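# Lift one staple stick out and set it legs down

## Task

Pull a single stick of staples out of the staple box and rest it on the table with its legs pointing downward, placed well away from both the box's tray and its sleeve.

## Robot and tools

Robot: two arms, left_arm and right_arm, each with a two-finger gripper and a wrist camera (cam_left_wrist and cam_right_wrist, each 672x504 fisheye). The names do not match image sides. Base positions in the scene frame: left_arm (+0.045, +0.354, +0.028) m, right_arm (-0.003, -0.317, +0.009) m, each turned slightly about z. A camera stand sits behind the arms, and loose objects may sometimes be nudged by an outside push.

Frames: the scene frame has its origin at table-top height, midway between the nominal bases, with +z up, +x out over the table and left_arm on the +y side. Each arm reports its end_effector_position (metres) and end_effector_quat_wxyz in its own base frame. A gripper's fingers point along its +z axis and open and close along its y axis. The reported position is the point between the pads, about 1 cm short of the fingertips, and may be off by a few centimetres. Offsets in commands use the axes of that arm's current Hand target.

Command row: always 14 numbers in [-1, 1], covering both arms even when only one moves. Order: dx, dy, dz, rx, ry, rz, opening for left_arm, then the same seven for right_arm. The first six are an offset from the arm's Hand target, not an absolute pose. A value of 1.0 equals 0.6 m for dx/dy/dz or 180 degrees for the rotation; rx, ry and rz together form one rotation vector. Opening is absolute: +1 is fully open (0.094 m), -1 is closed. To keep an arm still, send six zeros and repeat its current opening, because a 0 opening is itself a command. Orientation commands are clipped to within 40 degrees of the measured orientation at each step.

execute_actions(actions, cameras): actions is a list of actions. Each action is a list of up to 15 rows at 1/30 s per step; a short action repeats its last row for the remaining steps. Every row in one action counts from the Hand target at that action's start, and each new action starts again from the current Hand target, so repeating an offset adds to the motion. An empty list returns state plus images. cameras takes names, ["all"] or [].

move(target, speed, blend, opening_speed, grip_force, blocking, cameras): moves grippers in straight lines toward target. target is either one 14-number row or a list of up to 15 rows; all rows are offsets from the same starting Hand targets, not chained. speed is in m/s, from 0.002 to 2.9, default 0.25, given as one value or one per target. blend, in metres, rounds corners between listed targets; 0 stops at each. opening_speed sets how fast openings change per second on the -1..+1 scale, minimum 0.2; use it to close gently. grip_force is newtons per pad, 10 to 50, one value or one per arm; it persists, and low values close slowly. blocking=false returns early while the move continues. Paths do not avoid obstacles or the other arm, and faster moves stray more and hit harder. Avoid routing a gripper near its own base. The result ends with a move: line (done, off_target, moving, held, fault) and limits notes; done means within 10 mm and 2 degrees, but neither word tells you about contact.

wait(seconds, cameras): 0 to 10 s, with the arms holding their commands. stop(cameras): brakes a running move. zoom_image(camera, region): region is [x0, y0, x1, y1] pixels, at most 504x504, for cam_left_wrist or cam_right_wrist from the latest images. finished_scene(scene): scene is the current scene's number. It ends the scene for good, so call nothing after it; the staple stick must already sit correctly with the robot released.

Reading results: Hand target is the last commanded pose after clipping, and grippers often settle a few cm short from friction and weight. Any later command, even all zeros, re-requests it; if the gripper still falls short, send the gap as an offset. grip_measured uses the same scale as opening. It reads slightly wide when empty and up to about 3 mm narrower than a squeezed part. grip_effort_nm is motor effort, negative when closing; it is not pad force. Joint torques include the arm's own weight and are noisy. Joint velocities may be reported as within noise. A MOTOR HOT line appears at 75 °C, and at 90 °C the arm folds and stops working. To avoid overheating, don't hold loads long, don't keep the arm stretched out, and don't push toward poses it cannot reach. A blocked arm keeps pressing, so command its target back past the gripper to release it.

Joint ranges (rad): waist -2.618 to 3.054, shoulder 0 to 3.142, elbow 0 to 3.142, wrist pitch and yaw ±1.571, wrist roll ±2.094.

Avoid: dropping the stick or releasing it while it moves, fast contact with the box or table, pressing hard, letting the arms, grippers or wrist cameras touch each other, straining a camera cable, and anything ending up off the table. Close the fingers gradually on the small staple stick so it does not crush.

Each tool is called after ">>>" in YAML: its name, and indented under it one key for each argument.

## Session

>>> execute_actions:
  actions: []

Scene clock: 0.00 s.
left_arm: end_effector_position=(+0.3817, -0.0017, +0.1543) grip_measured=+1.000 grip_effort_nm=n/a end_effector_quat_wxyz=(+0.695, -0.038, +0.718, +0.012) | right_arm: end_effector_position=(+0.3864, -0.0041, +0.1631) grip_measured=+1.000 grip_effort_nm=n/a end_effector_quat_wxyz=(+0.703, +0.044, +0.710, -0.008)
Joint positions: left_arm=[-0.075 1.527 0.228 1.266 -0.145 -0.041 0.094] | right_arm=[0.039 1.521 0.249 1.261 0.112 0.052 0.094]
Joint velocities: within noise
Joint torques (N m): no reading
Motor temperatures (°C): left_arm=[28 27 33 25 24 25 24] | right_arm=[24 25 29 23 26 28 25]
Heat: left arm: 33 °C; right arm: 29 °C.
Hand target: left_arm +0.3821, -0.0017, +0.1539; +0.694, -0.038, +0.719, +0.012 | right_arm +0.3873, -0.0040, +0.1673; +0.707, +0.044, +0.706, -0.007
Tool commands: left_gripper/opening=+1.0 right_gripper/opening=+1.0

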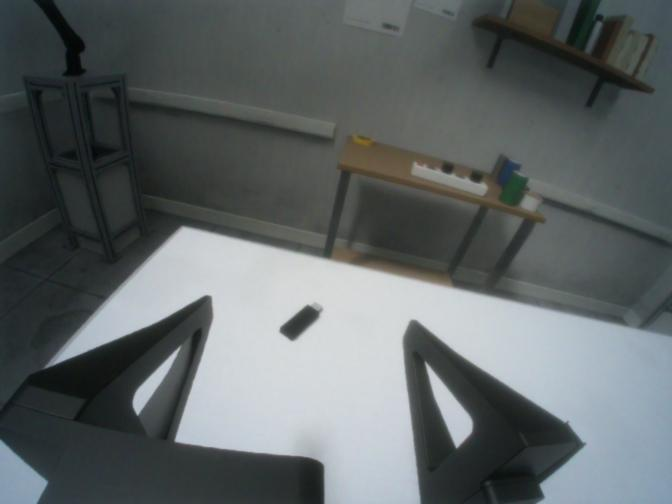

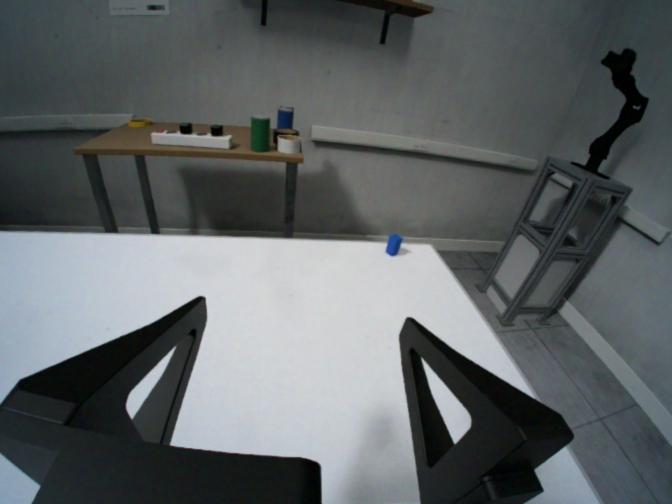

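>>> move:
  target: [-0.2, 0, -0.2, 0, 0.3, 0, 1, -0.2, 0, -0.2, 0, 0.3, 0, 1]
  cameras: ["all"]

Scene clock: 11.93 s.
left_arm: end_effector_position=(+0.2677, -0.0073, +0.2744) grip_measured=+1.000 grip_effort_nm=-0.01 end_effector_quat_wxyz=(+0.292, -0.034, +0.956, -0.005) | right_arm: end_effector_position=(+0.2670, -0.0014, +0.2825) grip_measured=+1.000 grip_effort_nm=0.01 end_effector_quat_wxyz=(+0.309, +0.044, +0.950, +0.010)
Joint positions: left_arm=[-0.06 1.136 1.412 -1.256 -0.043 -0.119 0.094] | right_arm=[-0.005 1.114 1.415 -1.243 0.005 0.085 0.094]
Joint torques (N m): left_arm=[0.79 -2.14 7.46 0.86 0 -0.05] | right_arm=[-0.84 -1.44 7.04 1.36 -0.08 -0.04]
Heat: left arm: 34 °C; right arm: 30 °C.
Hand target: left_arm +0.2666, -0.0056, +0.2781; +0.292, -0.039, +0.956, -0.006 | right_arm +0.2671, -0.0015, +0.2872; +0.310, +0.043, +0.950, +0.013
Off the commanded pose: left_arm 0.004 m, 1 deg | right_arm 0.005 m, 0 deg.
move: done

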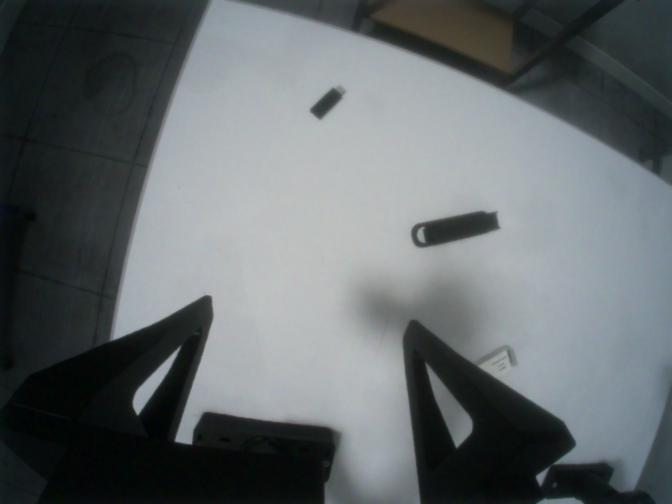

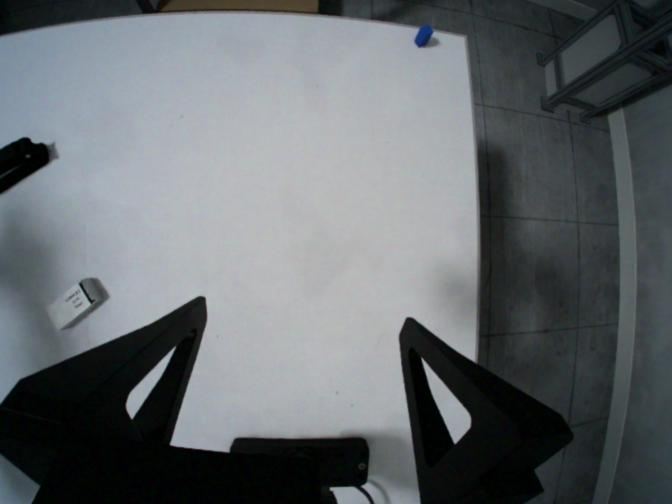

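>>> zoom_image:
  camera: "cam_right_wrist"
  region: [20, 250, 140, 350]

>>> zoom_image:
  camera: "cam_left_wrist"
  region: [440, 320, 560, 420]

Scaled by 4.200 from the camera's 672x504 image, which has a finer 960x720 frame.

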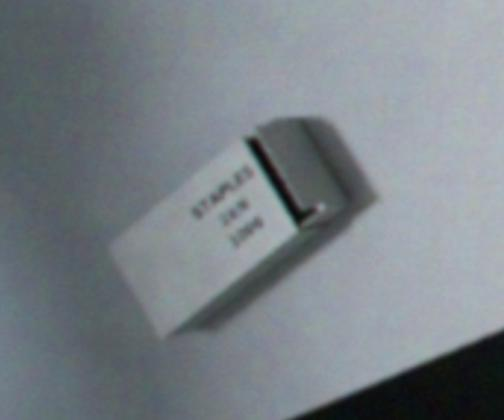

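Scaled by 4.200 from the camera's 672x504 image, which has a finer 960x720 frame.

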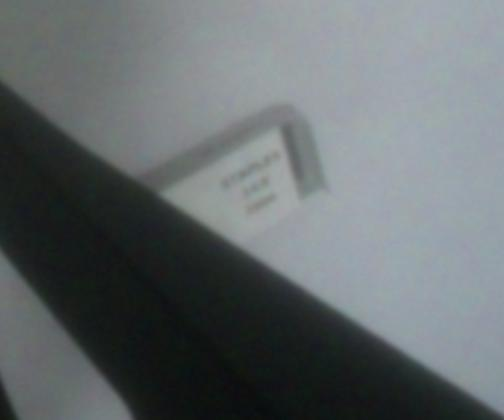

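>>> move:
  target: [0.339, -0.42, 0.103, 0.1705, 0.0104, 0.254, 1, 0, 0, 0, 0, 0, 0, 1]
  cameras: ["all"]

Scene clock: 94.47 s.
left_arm: end_effector_position=(+0.1523, -0.2711, +0.1253) grip_measured=+1.000 grip_effort_nm=-0.02 end_effector_quat_wxyz=(+0.256, +0.402, +0.868, -0.141) | right_arm: end_effector_position=(+0.2669, -0.0014, +0.2825) grip_measured=+1.000 grip_effort_nm=0.00 end_effector_quat_wxyz=(+0.308, +0.044, +0.950, +0.010)
Joint positions: left_arm=[-1.122 1.191 0.83 -0.624 -0.104 -0.224 0.094] | right_arm=[-0.005 1.114 1.415 -1.244 0.005 0.085 0.094]
Joint torques (N m): left_arm=[-0.49 -3.63 6.08 1.09 -0.07 0.04] | right_arm=[-0.7 -1.47 7.16 1.38 -0.11 -0.06]
Heat: left arm: 37 °C; right arm: 30 °C.
Hand target: left_arm +0.1507, -0.2721, +0.1223; +0.256, +0.407, +0.865, -0.141 | right_arm +0.2672, -0.0015, +0.2872; +0.310, +0.043, +0.950, +0.013
Off the commanded pose: left_arm 0.003 m, 1 deg | right_arm 0.005 m, 0 deg.
move: done

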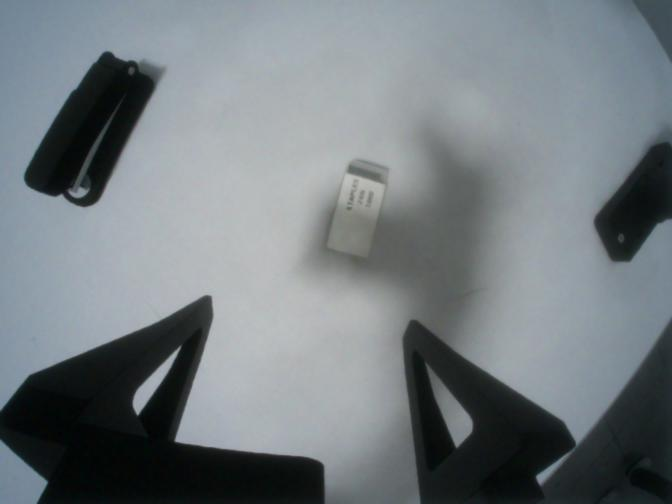

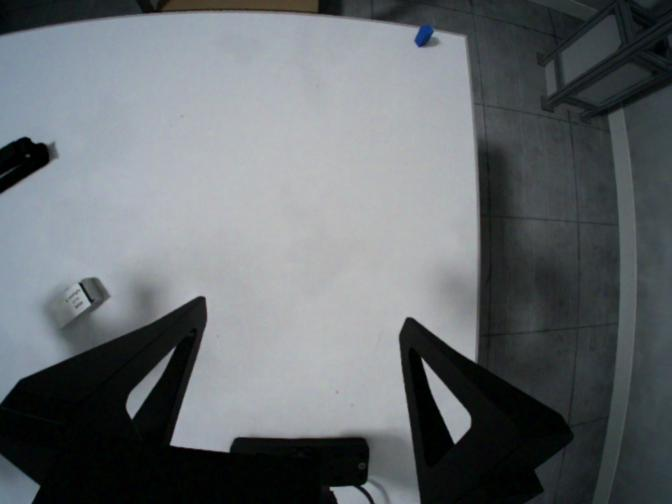

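>>> zoom_image:
  camera: "cam_left_wrist"
  region: [300, 140, 420, 280]

Scaled by 3.600 from the camera's 672x504 image, which has a finer 960x720 frame.

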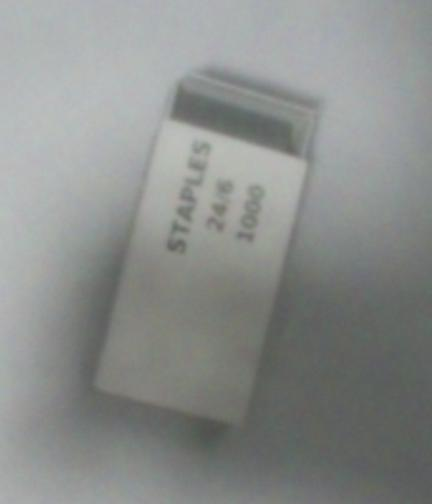

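>>> move:
  target: [0.005, 0, 0.097, 0.0217, 0.0014, 0.0323, 1, 0, 0, 0, 0, 0, 0, 1]
  cameras: ["cam_left_wrist"]

>>> zoom_image:
  camera: "cam_left_wrist"
  region: [260, 160, 430, 330]

Scene clock: 140.00 s.
left_arm: end_effector_position=(+0.1666, -0.2974, +0.0754) grip_measured=+1.000 grip_effort_nm=-0.01 end_effector_quat_wxyz=(+0.247, +0.459, +0.839, -0.156) | right_arm: end_effector_position=(+0.2669, -0.0014, +0.2825) grip_measured=+1.000 grip_effort_nm=0.00 end_effector_quat_wxyz=(+0.308, +0.044, +0.950, +0.010)
Joint positions: left_arm=[-1.062 1.368 0.746 -0.356 0.002 -0.061 0.094] | right_arm=[-0.005 1.114 1.415 -1.244 0.005 0.085 0.094]
Joint torques (N m): left_arm=[0.68 -4.9 5.87 1.12 0.04 0.04] | right_arm=[-0.95 -1.5 7.21 1.35 -0.11 -0.08]
Heat: left arm: 35 °C; right arm: 31 °C.
Hand target: left_arm +0.1682, -0.2965, +0.0723; +0.247, +0.460, +0.839, -0.156 | right_arm +0.2672, -0.0015, +0.2872; +0.310, +0.043, +0.950, +0.013
Off the commanded pose: left_arm 0.004 m, 0 deg | right_arm 0.005 m, 0 deg.
move: done
Images, in order (width x height): cam_left_wrist 672x504.

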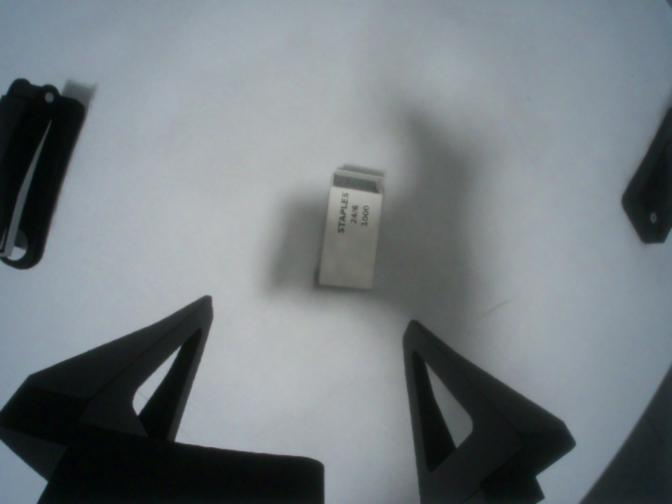

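Scaled by 2.965 from the camera's 672x504 image, which has a finer 960x720 frame.

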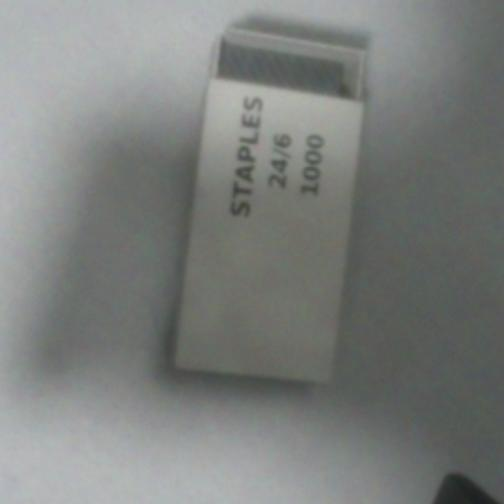

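>>> move:
  target: [-0.0015, -0.02, 0.0873, 0, 0, 0, 1, 0, 0, 0, 0, 0, 0, 1]
  cameras: ["cam_left_wrist"]

>>> zoom_image:
  camera: "cam_left_wrist"
  region: [230, 170, 430, 370]

Scene clock: 164.40 s.
left_arm: end_effector_position=(+0.1729, -0.3280, +0.0322) grip_measured=+1.000 grip_effort_nm=-0.01 end_effector_quat_wxyz=(+0.244, +0.460, +0.839, -0.158) | right_arm: end_effector_position=(+0.2669, -0.0014, +0.2825) grip_measured=+1.000 grip_effort_nm=0.01 end_effector_quat_wxyz=(+0.308, +0.044, +0.950, +0.010)
Joint positions: left_arm=[-1.093 1.582 0.743 -0.141 -0.009 -0.087 0.094] | right_arm=[-0.005 1.114 1.415 -1.244 0.005 0.085 0.094]
Joint torques (N m): left_arm=[-0.62 -6.39 5.67 1.15 -0.11 -0.07] | right_arm=[-0.79 -1.36 7.2 1.41 -0.11 -0.1]
Heat: left arm: 34 °C; right arm: 31 °C.
Hand target: left_arm +0.1727, -0.3290, +0.0298; +0.247, +0.459, +0.839, -0.156 | right_arm +0.2672, -0.0015, +0.2872; +0.310, +0.043, +0.950, +0.013
Off the commanded pose: left_arm 0.003 m, 0 deg | right_arm 0.005 m, 0 deg.
move: done
Images, in order (width x height): cam_left_wrist 672x504.

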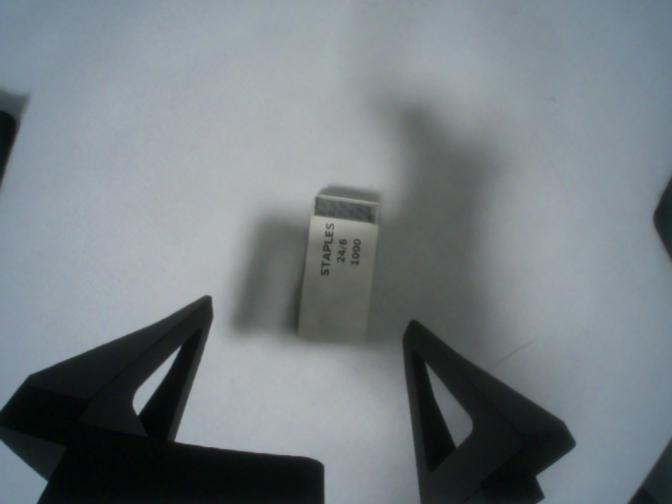

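Scaled by 2.520 from the camera's 672x504 image, which has a finer 960x720 frame.

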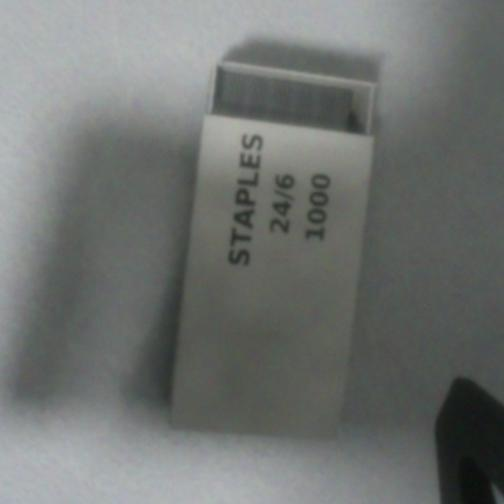

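>>> move:
  target: [0.036, -0.023, 0.0622, 0, 0, 0, 0.1, 0, 0, 0, 0, 0, 0, 1]
  cameras: ["cam_left_wrist"]
  speed: 0.12

Scene clock: 177.67 s.
left_arm: end_effector_position=(+0.1632, -0.3440, -0.0038) grip_measured=+0.102 grip_effort_nm=-0.10 end_effector_quat_wxyz=(+0.252, +0.459, +0.836, -0.165) | right_arm: end_effector_position=(+0.2669, -0.0014, +0.2825) grip_measured=+1.000 grip_effort_nm=0.01 end_effector_quat_wxyz=(+0.308, +0.044, +0.950, +0.010)
Joint positions: left_arm=[-1.149 1.718 0.693 0.064 -0.039 -0.132 0.052] | right_arm=[-0.005 1.114 1.415 -1.244 0.005 0.085 0.094]
Joint torques (N m): left_arm=[-0.47 -6.49 4.42 1.13 -0.14 -0.09] | right_arm=[-0.83 -1.43 7.17 1.42 -0.11 -0.06]
Heat: left arm: 35 °C; right arm: 31 °C.
Hand target: left_arm +0.1613, -0.3395, -0.0127; +0.247, +0.460, +0.839, -0.156 | right_arm +0.2672, -0.0015, +0.2872; +0.310, +0.043, +0.950, +0.013
Off the commanded pose: left_arm 0.010 m, 1 deg | right_arm 0.005 m, 0 deg.
move: done
Images, in order (width x height): cam_left_wrist 672x504.

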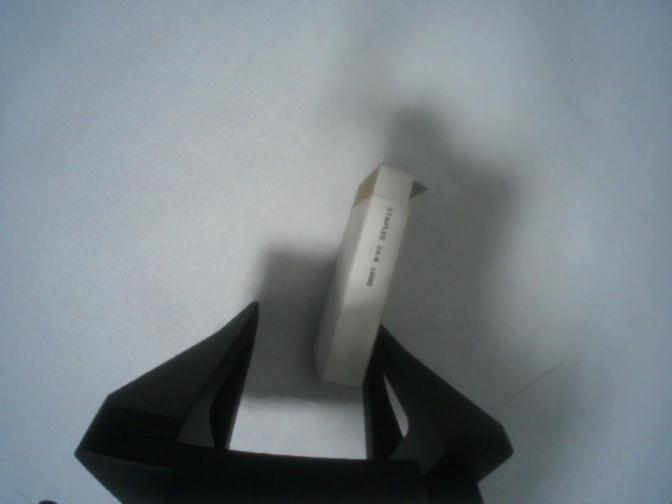

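>>> zoom_image:
  camera: "cam_left_wrist"
  region: [250, 140, 450, 400]

Scaled by 1.938 from the camera's 672x504 image, which has a finer 960x720 frame.

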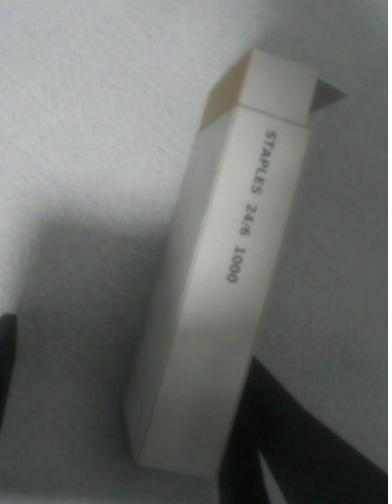

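>>> move:
  target: [0, 0, 0, 0, 0, 0, 1, 0, 0, 0, 0, 0, 0, 1]
  cameras: ["cam_left_wrist"]
  opening_speed: 0.5

Scene clock: 193.60 s.
left_arm: end_effector_position=(+0.1637, -0.3452, -0.0029) grip_measured=+0.998 grip_effort_nm=0.09 end_effector_quat_wxyz=(+0.254, +0.459, +0.835, -0.166) | right_arm: end_effector_position=(+0.2669, -0.0014, +0.2825) grip_measured=+1.000 grip_effort_nm=0.01 end_effector_quat_wxyz=(+0.308, +0.044, +0.950, +0.010)
Joint positions: left_arm=[-1.149 1.718 0.693 0.07 -0.039 -0.132 0.094] | right_arm=[-0.005 1.114 1.415 -1.244 0.005 0.085 0.094]
Joint torques (N m): left_arm=[-0.46 -6.52 4.42 1.08 -0.14 -0.08] | right_arm=[-0.68 -1.36 7.15 1.35 -0.12 -0.03]
Heat: left arm: 34 °C; right arm: 31 °C.
Hand target: left_arm +0.1613, -0.3395, -0.0127; +0.247, +0.459, +0.839, -0.156 | right_arm +0.2672, -0.0015, +0.2872; +0.310, +0.043, +0.950, +0.013
Off the commanded pose: left_arm 0.012 m, 2 deg | right_arm 0.005 m, 0 deg.
move: off_target (left_arm)
Images, in order (width x height): cam_left_wrist 672x504.

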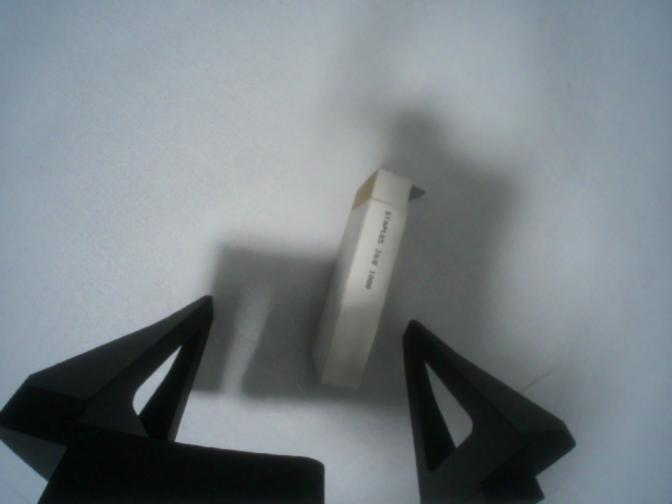

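>>> move:
  target:
    - [-0.061, 0, -0.019, 0, 0, 0, 1, 0, 0, 0, 0, 0, 0, 1]
    - [-0.061, -0.055, -0.019, 0, 0, 0, 0.383, 0, 0, 0, 0, 0, 0, 1]
  cameras: ["cam_left_wrist"]
  speed: 0.1

Scene clock: 220.33 s.
left_arm: end_effector_position=(+0.1448, -0.3744, +0.0193) grip_measured=+0.385 grip_effort_nm=-0.12 end_effector_quat_wxyz=(+0.246, +0.461, +0.837, -0.162) | right_arm: end_effector_position=(+0.2669, -0.0014, +0.2825) grip_measured=+1.000 grip_effort_nm=0.01 end_effector_quat_wxyz=(+0.308, +0.044, +0.950, +0.010)
Joint positions: left_arm=[-1.244 1.726 0.835 -0.087 -0.089 -0.209 0.065] | right_arm=[-0.005 1.114 1.415 -1.244 0.005 0.085 0.094]
Joint torques (N m): left_arm=[-0.25 -7.21 7.21 0.9 -0.18 -0.07] | right_arm=[-0.81 -1.2 7.17 1.39 -0.12 -0.07]
Heat: left arm: 34 °C; right arm: 31 °C.
Hand target: left_arm +0.1469, -0.3768, +0.0183; +0.247, +0.459, +0.839, -0.156 | right_arm +0.2672, -0.0015, +0.2872; +0.310, +0.043, +0.950, +0.013
Off the commanded pose: left_arm 0.003 m, 1 deg | right_arm 0.005 m, 0 deg.
move: done
Images, in order (width x height): cam_left_wrist 672x504.

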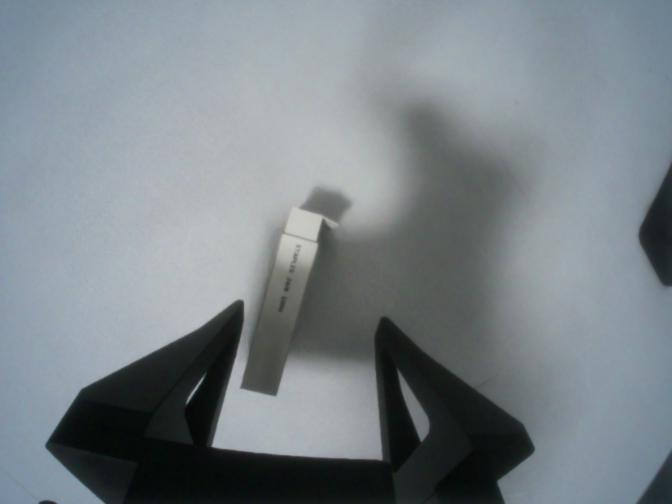

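>>> zoom_image:
  camera: "cam_left_wrist"
  region: [250, 180, 380, 310]

Scaled by 3.877 from the camera's 672x504 image, which has a finer 960x720 frame.

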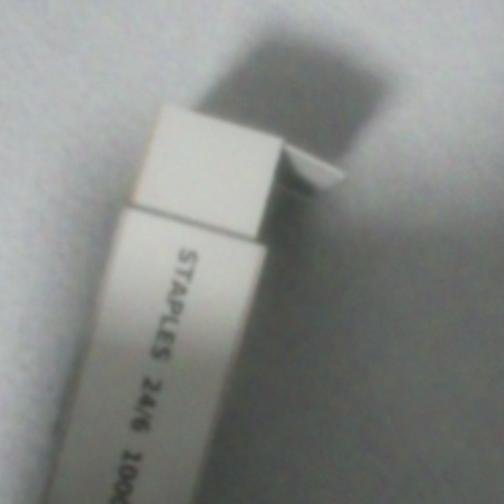

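>>> move:
  target:
    - [0, 0.033, 0, 0, 0, 0, 0.383, 0, 0, 0, 0, 0, 0, 1]
    - [0, 0.034, 0, 0, 0, 0, 0.064, 0, 0, 0, 0, 0, 0, 1]
    - [0, 0.079, 0, 0, 0, 0, 0.064, 0, 0, 0, 0, 0, 0, 1]
  cameras: ["cam_left_wrist"]
  speed: 0.06

Scene clock: 249.50 s.
left_arm: end_effector_position=(+0.1863, -0.3533, +0.0168) grip_measured=+0.066 grip_effort_nm=-0.12 end_effector_quat_wxyz=(+0.245, +0.458, +0.840, -0.155) | right_arm: end_effector_position=(+0.2668, -0.0014, +0.2824) grip_measured=+1.000 grip_effort_nm=0.00 end_effector_quat_wxyz=(+0.308, +0.044, +0.950, +0.010)
Joint positions: left_arm=[-1.097 1.726 0.829 -0.087 -0.019 -0.093 0.05] | right_arm=[-0.005 1.114 1.415 -1.244 0.005 0.085 0.094]
Joint torques (N m): left_arm=[0.46 -8.92 5.05 1.09 0.01 0.07] | right_arm=[-0.73 -1.39 7.1 1.39 -0.08 -0.04]
Heat: left arm: 34 °C; right arm: 32 °C.
Hand target: left_arm +0.1870, -0.3517, +0.0166; +0.247, +0.460, +0.839, -0.156 | right_arm +0.2671, -0.0015, +0.2871; +0.310, +0.043, +0.950, +0.013
Off the commanded pose: left_arm 0.002 m, 0 deg | right_arm 0.005 m, 0 deg.
move: done
Images, in order (width x height): cam_left_wrist 672x504.

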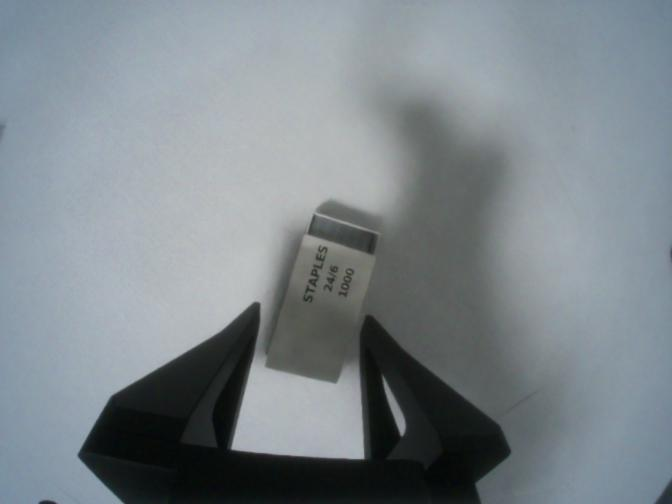

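>>> move:
  target:
    - [0.019, -0.007, -0.013, 0.0248, 0.0016, 0.0369, 0.7, 0, 0, 0, 0, 0, 0, 1]
    - [0.0427, -0.007, 0.0215, 0.0248, 0.0016, 0.0369, 0.7, 0, 0, 0, 0, 0, 0, 1]
  cameras: ["cam_left_wrist"]
  speed: 0.08

Scene clock: 264.67 s.
left_arm: end_effector_position=(+0.1755, -0.3454, -0.0012) grip_measured=+0.698 grip_effort_nm=0.09 end_effector_quat_wxyz=(+0.240, +0.516, +0.804, -0.174) | right_arm: end_effector_position=(+0.2668, -0.0014, +0.2824) grip_measured=+1.000 grip_effort_nm=0.01 end_effector_quat_wxyz=(+0.308, +0.044, +0.950, +0.010)
Joint positions: left_arm=[-1.069 1.736 0.737 0.027 0.073 0.049 0.08] | right_arm=[-0.005 1.114 1.415 -1.244 0.005 0.085 0.094]
Joint torques (N m): left_arm=[0.46 -6.84 4.75 1.15 0.08 0.03] | right_arm=[-0.88 -1.39 7.2 1.41 -0.12 -0.08]
Heat: left arm: 34 °C; right arm: 32 °C.
Hand target: left_arm +0.1753, -0.3424, -0.0083; +0.235, +0.517, +0.805, -0.173 | right_arm +0.2671, -0.0015, +0.2871; +0.310, +0.043, +0.950, +0.013
Off the commanded pose: left_arm 0.008 m, 1 deg | right_arm 0.005 m, 0 deg.
move: done
Images, in order (width x height): cam_left_wrist 672x504.

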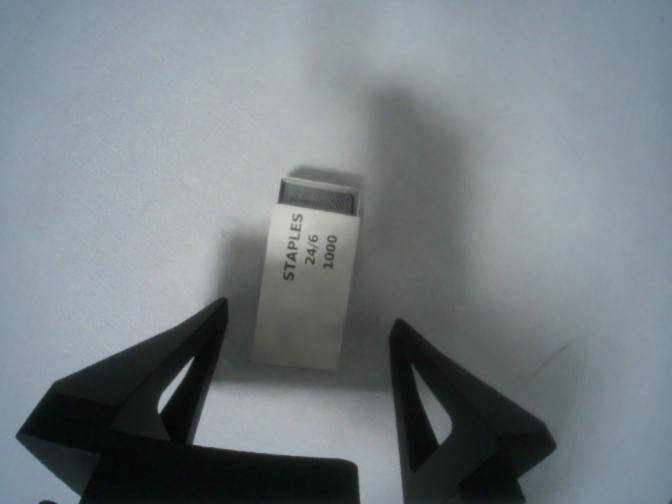

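>>> move:
  target: [-0.0093, 0, -0.0138, 0, 0, 0, -0.27, 0, 0, 0, 0, 0, 0, 1]
  cameras: ["cam_left_wrist"]
  grip_force: [12, 50]

Scene clock: 276.80 s.
left_arm: end_effector_position=(+0.1733, -0.3413, -0.0043) grip_measured=-0.146 grip_effort_nm=-0.21 end_effector_quat_wxyz=(+0.231, +0.517, +0.807, -0.169) | right_arm: end_effector_position=(+0.2668, -0.0014, +0.2824) grip_measured=+1.000 grip_effort_nm=0.01 end_effector_quat_wxyz=(+0.308, +0.044, +0.950, +0.010)
Joint positions: left_arm=[-1.069 1.736 0.737 0.005 0.073 0.05 0.04] | right_arm=[-0.005 1.114 1.415 -1.244 0.005 0.085 0.094]
Joint torques (N m): left_arm=[0.62 -9.43 5.86 0.89 0.09 0.04] | right_arm=[-0.8 -1.35 7.23 1.41 -0.11 -0.04]
Heat: left arm: 34 °C; right arm: 32 °C.
Hand target: left_arm +0.1756, -0.3423, +0.0017; +0.235, +0.517, +0.805, -0.173 | right_arm +0.2671, -0.0015, +0.2871; +0.310, +0.043, +0.950, +0.013
Off the commanded pose: left_arm 0.007 m, 1 deg | right_arm 0.005 m, 0 deg.
grip_force (N): 12, 50
move: moving (left_arm; no rest 5 s after the path's end)
Images, in order (width x height): cam_left_wrist 672x504.

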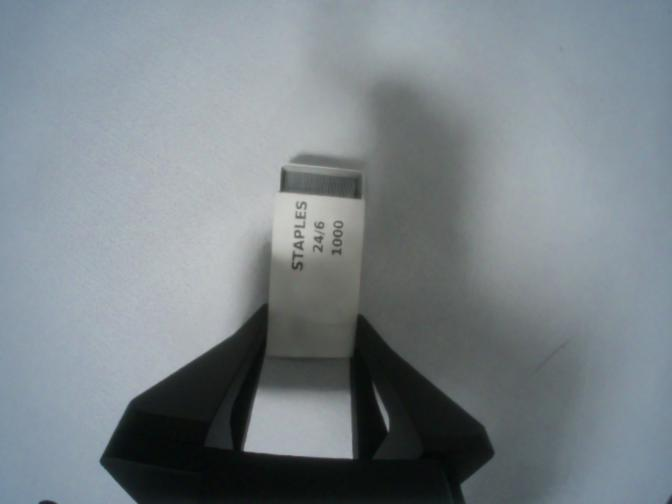

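>>> move:
  target:
    - [-0.0093, 0, -0.0138, 0, 0, 0, -0.27, 0, 0, 0, 0, 0, 0, 1]
    - [-0.0093, 0, -0.0138, 0.0897, 0.0057, 0.1338, -0.27, 0, 0, 0, 0, 0, 0, 1]
  cameras: ["all"]
  speed: 0.15

Scene clock: 289.13 s.
left_arm: end_effector_position=(+0.1738, -0.3391, +0.0112) grip_measured=-0.163 grip_effort_nm=-0.34 end_effector_quat_wxyz=(+0.186, +0.701, +0.652, -0.219) | right_arm: end_effector_position=(+0.2668, -0.0014, +0.2824) grip_measured=+1.000 grip_effort_nm=0.00 end_effector_quat_wxyz=(+0.308, +0.044, +0.950, +0.010)
Joint positions: left_arm=[-0.917 1.771 0.883 -0.24 0.394 0.637 0.039] | right_arm=[-0.005 1.114 1.415 -1.244 0.005 0.085 0.094]
Joint torques (N m): left_arm=[0.68 -7.5 7.1 0.68 0.39 0.05] | right_arm=[-0.91 -1.43 7.09 1.4 -0.09 -0.04]
Motor temperatures (°C): left_arm=[27 32 35 28 24 25 24] | right_arm=[24 24 32 27 26 27 24]
Heat: left arm: 35 °C; right arm: 32 °C.
Hand target: left_arm +0.1760, -0.3423, +0.0119; +0.185, +0.702, +0.650, -0.226 | right_arm +0.2671, -0.0015, +0.2871; +0.310, +0.043, +0.950, +0.013
Off the commanded pose: left_arm 0.004 m, 1 deg | right_arm 0.005 m, 0 deg.
grip_force (N): 12, 50
move: done

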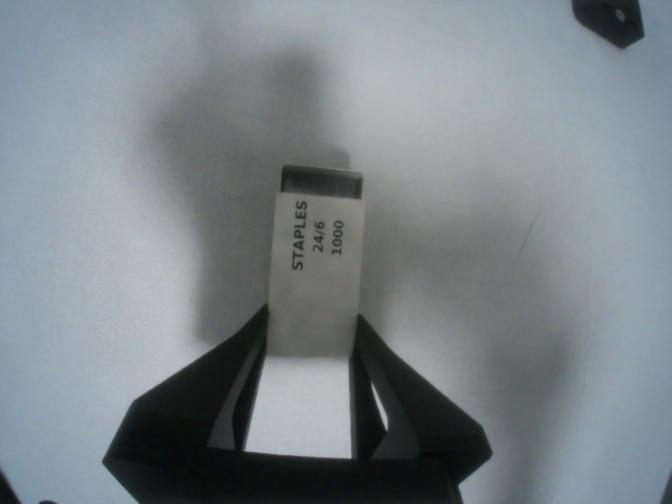

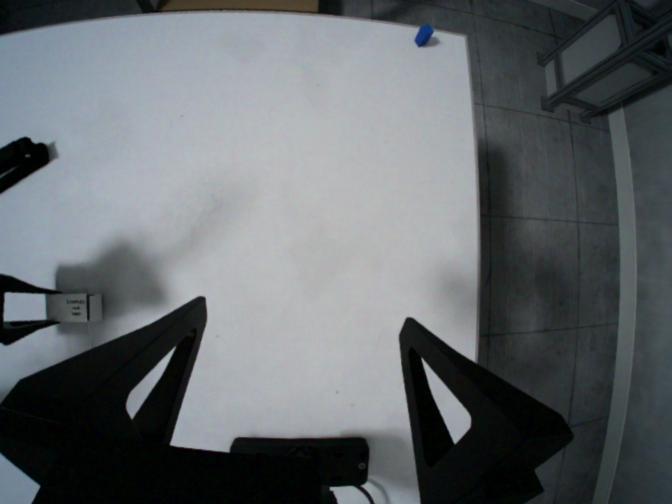

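>>> move:
  target: [0.012, 0.0007, 0.018, 0, 0, 0, -0.27, 0.2833, 0.2754, 0.239, -0.3655, -0.067, -0.3765, 1]
  cameras: ["all"]
  speed: 0.2

Scene clock: 318.73 s.
left_arm: end_effector_position=(+0.1755, -0.3414, +0.0023) grip_measured=-0.163 grip_effort_nm=-0.34 end_effector_quat_wxyz=(+0.185, +0.702, +0.652, -0.219) | right_arm: end_effector_position=(+0.2218, +0.1711, +0.0727) grip_measured=+1.000 grip_effort_nm=0.00 end_effector_quat_wxyz=(-0.310, +0.624, -0.643, -0.317)
Joint positions: left_arm=[-0.917 1.804 0.883 -0.209 0.394 0.637 0.039] | right_arm=[0.12 1.479 0.697 -0.628 -0.91 -1.342 0.094]
Joint torques (N m): left_arm=[0.69 -7.68 5.38 0.92 0.38 0.06] | right_arm=[0.58 -3.37 6.2 0.8 -0.82 -0.1]
Heat: left arm: 36 °C; right arm: 32 °C.
Hand target: left_arm +0.1760, -0.3423, -0.0011; +0.185, +0.702, +0.650, -0.226 | right_arm +0.2270, +0.1781, +0.0800; -0.326, +0.627, -0.627, -0.327
Off the commanded pose: left_arm 0.004 m, 1 deg | right_arm 0.011 m, 3 deg.
grip_force (N): 12, 50
move: off_target (right_arm)

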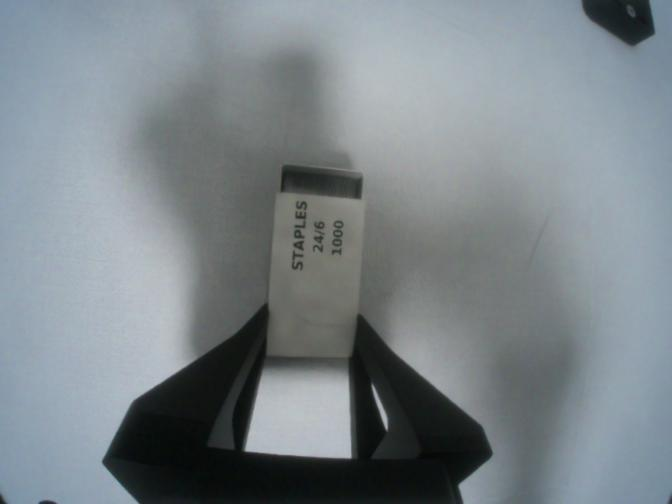

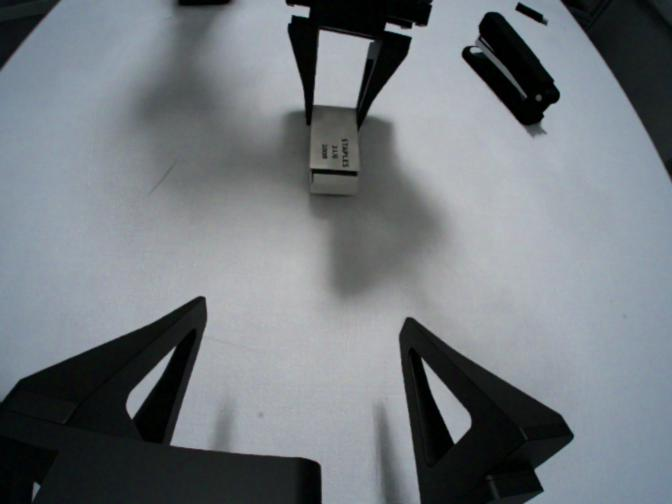

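>>> zoom_image:
  camera: "cam_right_wrist"
  region: [270, 80, 400, 220]

Scaled by 3.600 from the camera's 672x504 image, which has a finer 960x720 frame.

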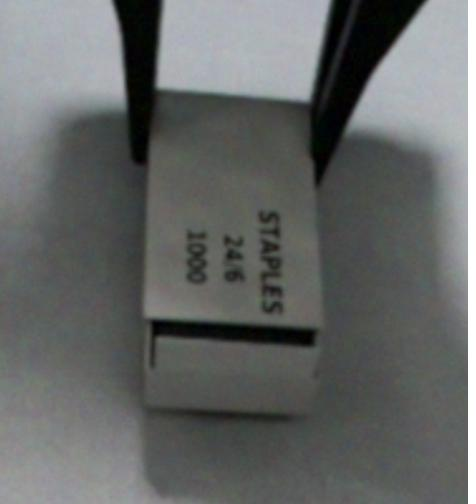

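>>> move:
  target: [0.0045, 0.0, 0.0065, 0, 0, 0, -0.27, 0.0068, -0.0133, 0.1268, 0, 0, 0, 0.5]
  cameras: ["all"]
  speed: 0.12

>>> zoom_image:
  camera: "cam_right_wrist"
  region: [230, 120, 430, 330]

Scene clock: 335.03 s.
left_arm: end_effector_position=(+0.1773, -0.3437, +0.0000) grip_measured=-0.163 grip_effort_nm=-0.34 end_effector_quat_wxyz=(+0.189, +0.702, +0.651, -0.219) | right_arm: end_effector_position=(+0.2393, +0.2354, +0.0367) grip_measured=+0.502 grip_effort_nm=-0.09 end_effector_quat_wxyz=(-0.331, +0.629, -0.628, -0.317)
Joint positions: left_arm=[-0.917 1.817 0.883 -0.189 0.394 0.637 0.039] | right_arm=[0.355 1.652 0.629 -0.073 -0.86 -0.996 0.071]
Joint torques (N m): left_arm=[0.66 -7.72 4.82 0.93 0.39 0.06] | right_arm=[0.59 -4.45 3.86 1.32 -0.51 0.14]
Heat: left arm: 35 °C; right arm: 32 °C.
Hand target: left_arm +0.1758, -0.3423, -0.0059; +0.185, +0.702, +0.650, -0.226 | right_arm +0.2349, +0.2381, +0.0331; -0.327, +0.627, -0.627, -0.327
Off the commanded pose: left_arm 0.006 m, 1 deg | right_arm 0.006 m, 1 deg.
grip_force (N): 12, 50
move: done

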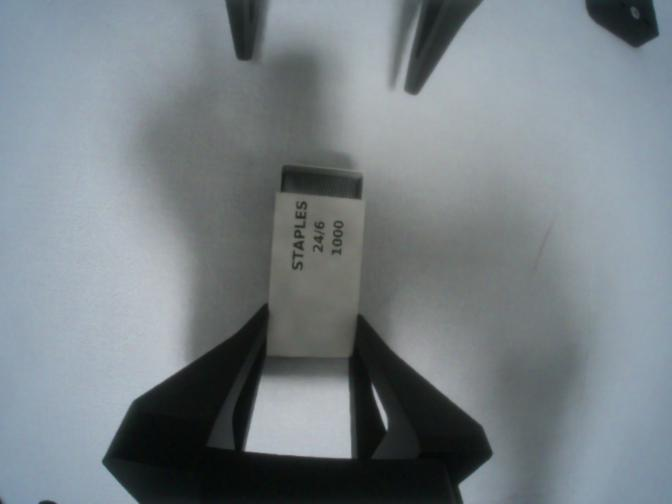

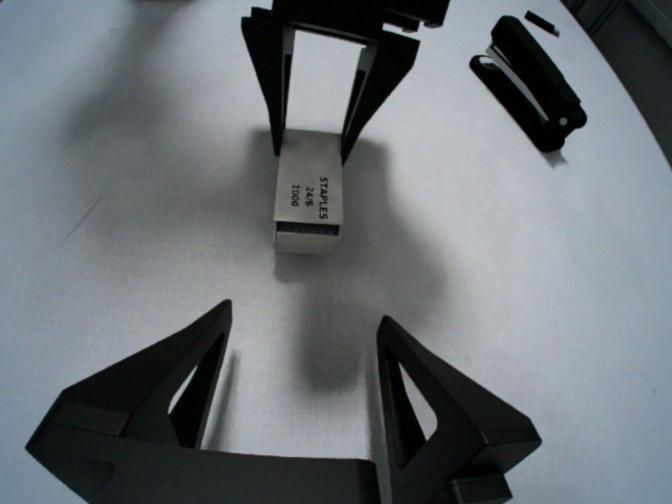

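Scaled by 2.400 from the camera's 672x504 image, which has a finer 960x720 frame.

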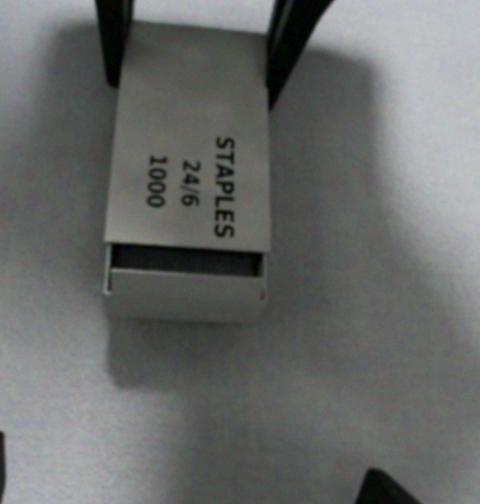

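>>> move:
  target: [0, 0.0, 0, 0, 0, 0, -0.27, -0.0233, 0, 0.0753, -0.0137, 0, -0.0096, 0.3]
  cameras: ["all"]
  speed: 0.1

>>> zoom_image:
  camera: "cam_right_wrist"
  region: [200, 150, 420, 370]

Scene clock: 351.17 s.
left_arm: end_effector_position=(+0.1773, -0.3437, +0.0000) grip_measured=-0.163 grip_effort_nm=-0.34 end_effector_quat_wxyz=(+0.189, +0.702, +0.651, -0.219) | right_arm: end_effector_position=(+0.2323, +0.2774, +0.0183) grip_measured=+0.302 grip_effort_nm=-0.09 end_effector_quat_wxyz=(-0.315, +0.644, -0.615, -0.329)
Joint positions: left_arm=[-0.917 1.817 0.883 -0.189 0.394 0.637 0.039] | right_arm=[0.498 1.777 0.665 0.087 -0.817 -0.877 0.061]
Joint torques (N m): left_arm=[0.69 -7.73 4.82 0.93 0.39 0.06] | right_arm=[0.64 -4.9 5.63 1.42 -0.47 0.1]
Heat: left arm: 34 °C; right arm: 31 °C.
Hand target: left_arm +0.1758, -0.3423, -0.0059; +0.185, +0.702, +0.650, -0.226 | right_arm +0.2348, +0.2832, +0.0187; -0.318, +0.643, -0.610, -0.335
Off the commanded pose: left_arm 0.006 m, 1 deg | right_arm 0.006 m, 1 deg.
grip_force (N): 12, 50
move: done

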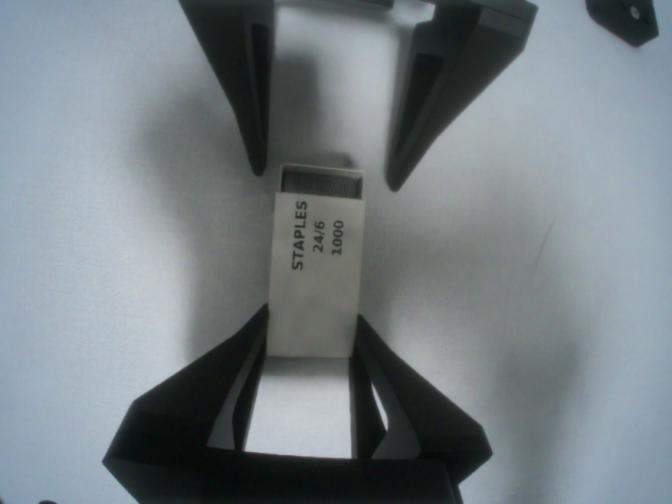

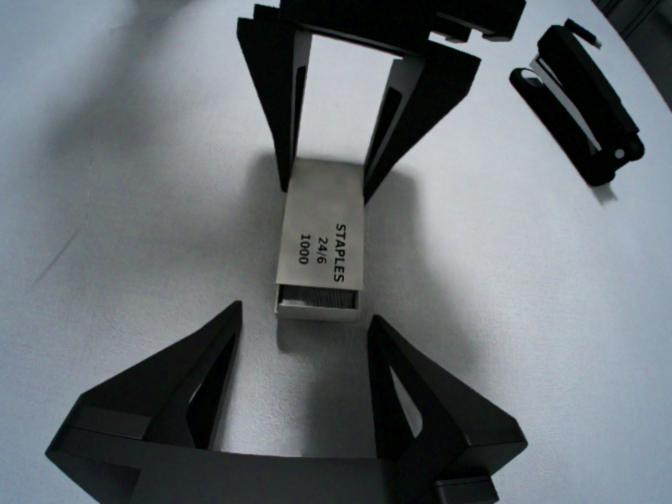

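Scaled by 2.291 from the camera's 672x504 image, which has a finer 960x720 frame.

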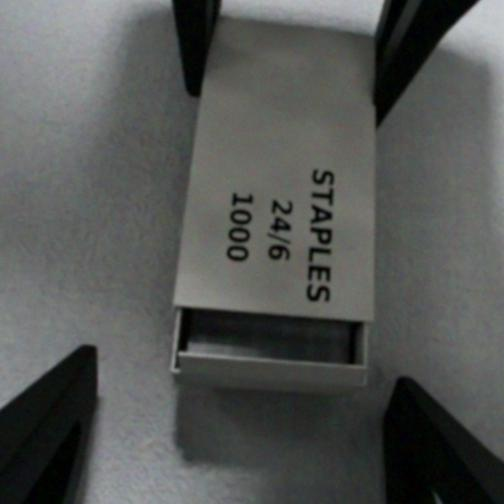

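>>> move:
  target:
    - [0, 0.0, 0, 0, 0, 0, -0.27, -0.0057, -0.01, 0.0082, 0, 0, 0, 0.25]
    - [0, 0.0, 0, 0, 0, 0, -0.27, -0.0057, -0.01, 0.0082, 0, 0, 0, -0.1]
  cameras: ["all"]
  speed: 0.06
  grip_force: [15, 20]

>>> zoom_image:
  camera: "cam_right_wrist"
  region: [200, 150, 420, 370]

>>> zoom_image:
  camera: "cam_left_wrist"
  region: [220, 100, 420, 300]

Scene clock: 365.90 s.
left_arm: end_effector_position=(+0.1774, -0.3439, +0.0001) grip_measured=-0.167 grip_effort_nm=-0.40 end_effector_quat_wxyz=(+0.189, +0.702, +0.651, -0.219) | right_arm: end_effector_position=(+0.2381, +0.2831, +0.0182) grip_measured=-0.098 grip_effort_nm=-0.09 end_effector_quat_wxyz=(-0.315, +0.643, -0.616, -0.329)
Joint positions: left_arm=[-0.917 1.817 0.883 -0.188 0.394 0.637 0.039] | right_arm=[0.507 1.801 0.694 0.09 -0.812 -0.864 0.042]
Joint torques (N m): left_arm=[0.65 -7.73 4.79 0.91 0.4 0.05] | right_arm=[0.81 -5.03 5.65 1.51 -0.5 0.13]
Heat: left arm: 34 °C; right arm: 32 °C.
Hand target: left_arm +0.1758, -0.3422, -0.0059; +0.185, +0.702, +0.650, -0.226 | right_arm +0.2405, +0.2894, +0.0186; -0.318, +0.643, -0.610, -0.335
Off the commanded pose: left_arm 0.006 m, 1 deg | right_arm 0.007 m, 1 deg.
grip_force (N): 15, 20
move: done

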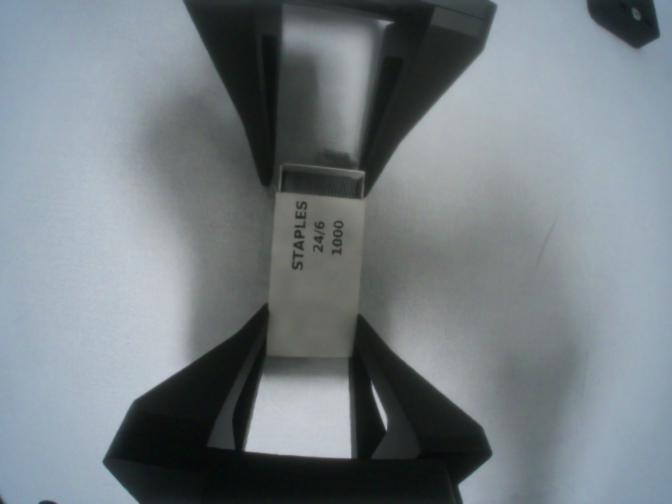

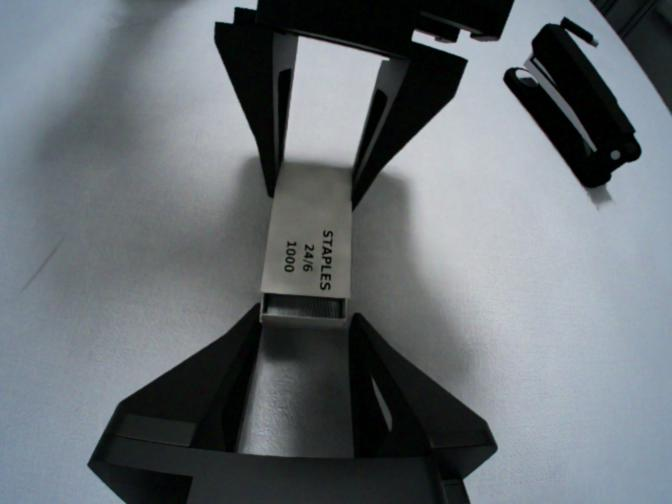

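Scaled by 2.291 from the camera's 672x504 image, which has a finer 960x720 frame.

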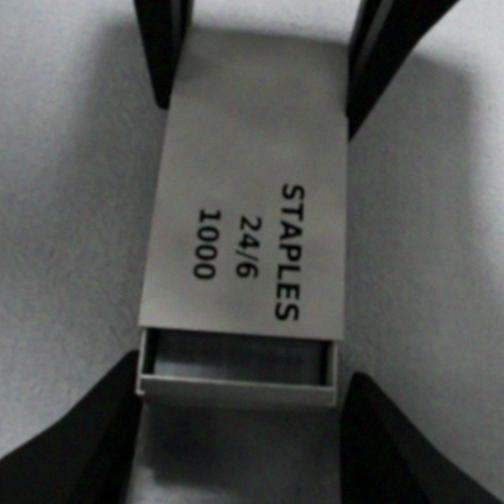

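Scaled by 2.520 from the camera's 672x504 image, which has a finer 960x720 frame.

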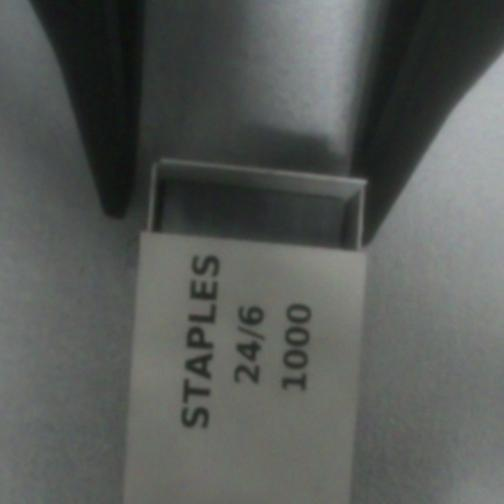

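>>> move:
  target: [0, 0.0, 0, 0, 0, 0, -0.27, 0, 0, 0, 0, 0, 0, -0.3]
  cameras: ["all"]

>>> zoom_image:
  camera: "cam_left_wrist"
  region: [220, 100, 420, 300]

Scene clock: 369.50 s.
left_arm: end_effector_position=(+0.1778, -0.3438, +0.0000) grip_measured=-0.167 grip_effort_nm=-0.40 end_effector_quat_wxyz=(+0.190, +0.702, +0.651, -0.218) | right_arm: end_effector_position=(+0.2378, +0.2833, +0.0182) grip_measured=-0.222 grip_effort_nm=-0.45 end_effector_quat_wxyz=(-0.315, +0.643, -0.615, -0.329)
Joint positions: left_arm=[-0.917 1.817 0.883 -0.188 0.392 0.637 0.039] | right_arm=[0.508 1.801 0.694 0.09 -0.812 -0.864 0.037]
Joint torques (N m): left_arm=[0.65 -7.76 4.85 0.91 0.41 0.06] | right_arm=[0.76 -5.19 5.67 1.49 -0.46 0.11]
Heat: left arm: 34 °C; right arm: 32 °C.
Hand target: left_arm +0.1758, -0.3422, -0.0059; +0.185, +0.702, +0.650, -0.226 | right_arm +0.2405, +0.2894, +0.0186; -0.318, +0.643, -0.610, -0.335
Off the commanded pose: left_arm 0.006 m, 1 deg | right_arm 0.007 m, 1 deg.
grip_force (N): 15, 20
move: done

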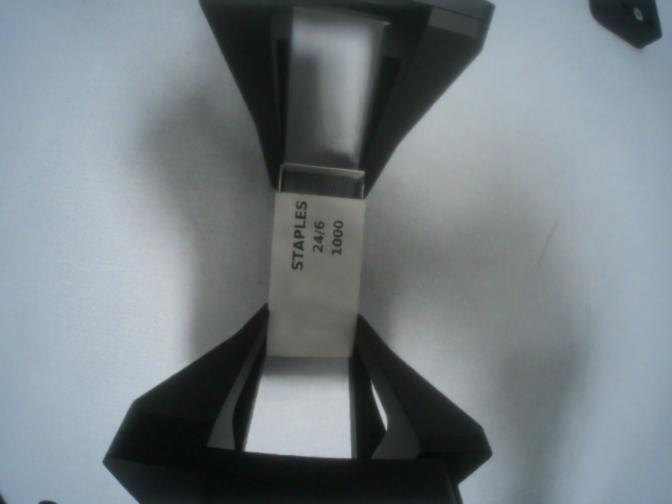

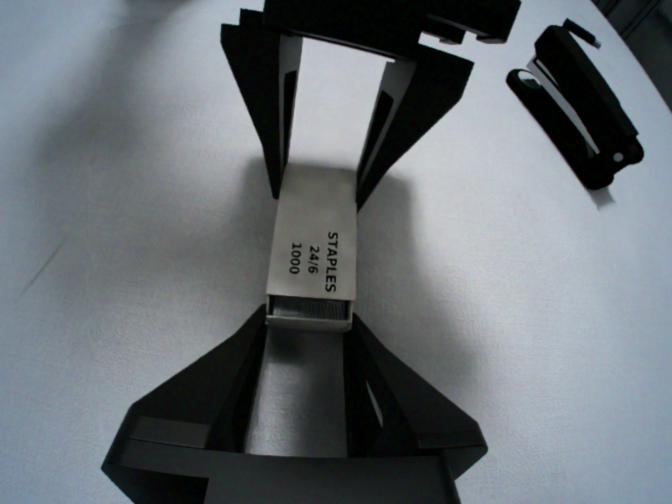

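Scaled by 2.520 from the camera's 672x504 image, which has a finer 960x720 frame.

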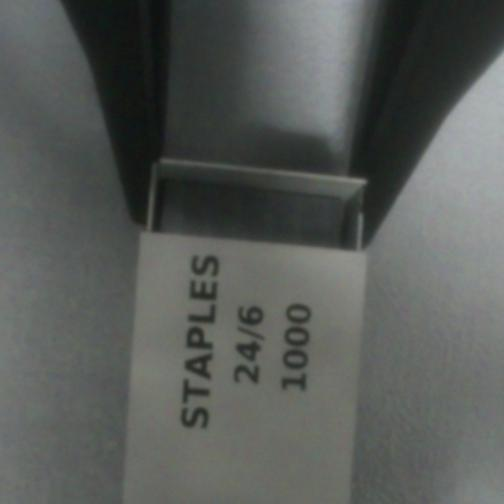

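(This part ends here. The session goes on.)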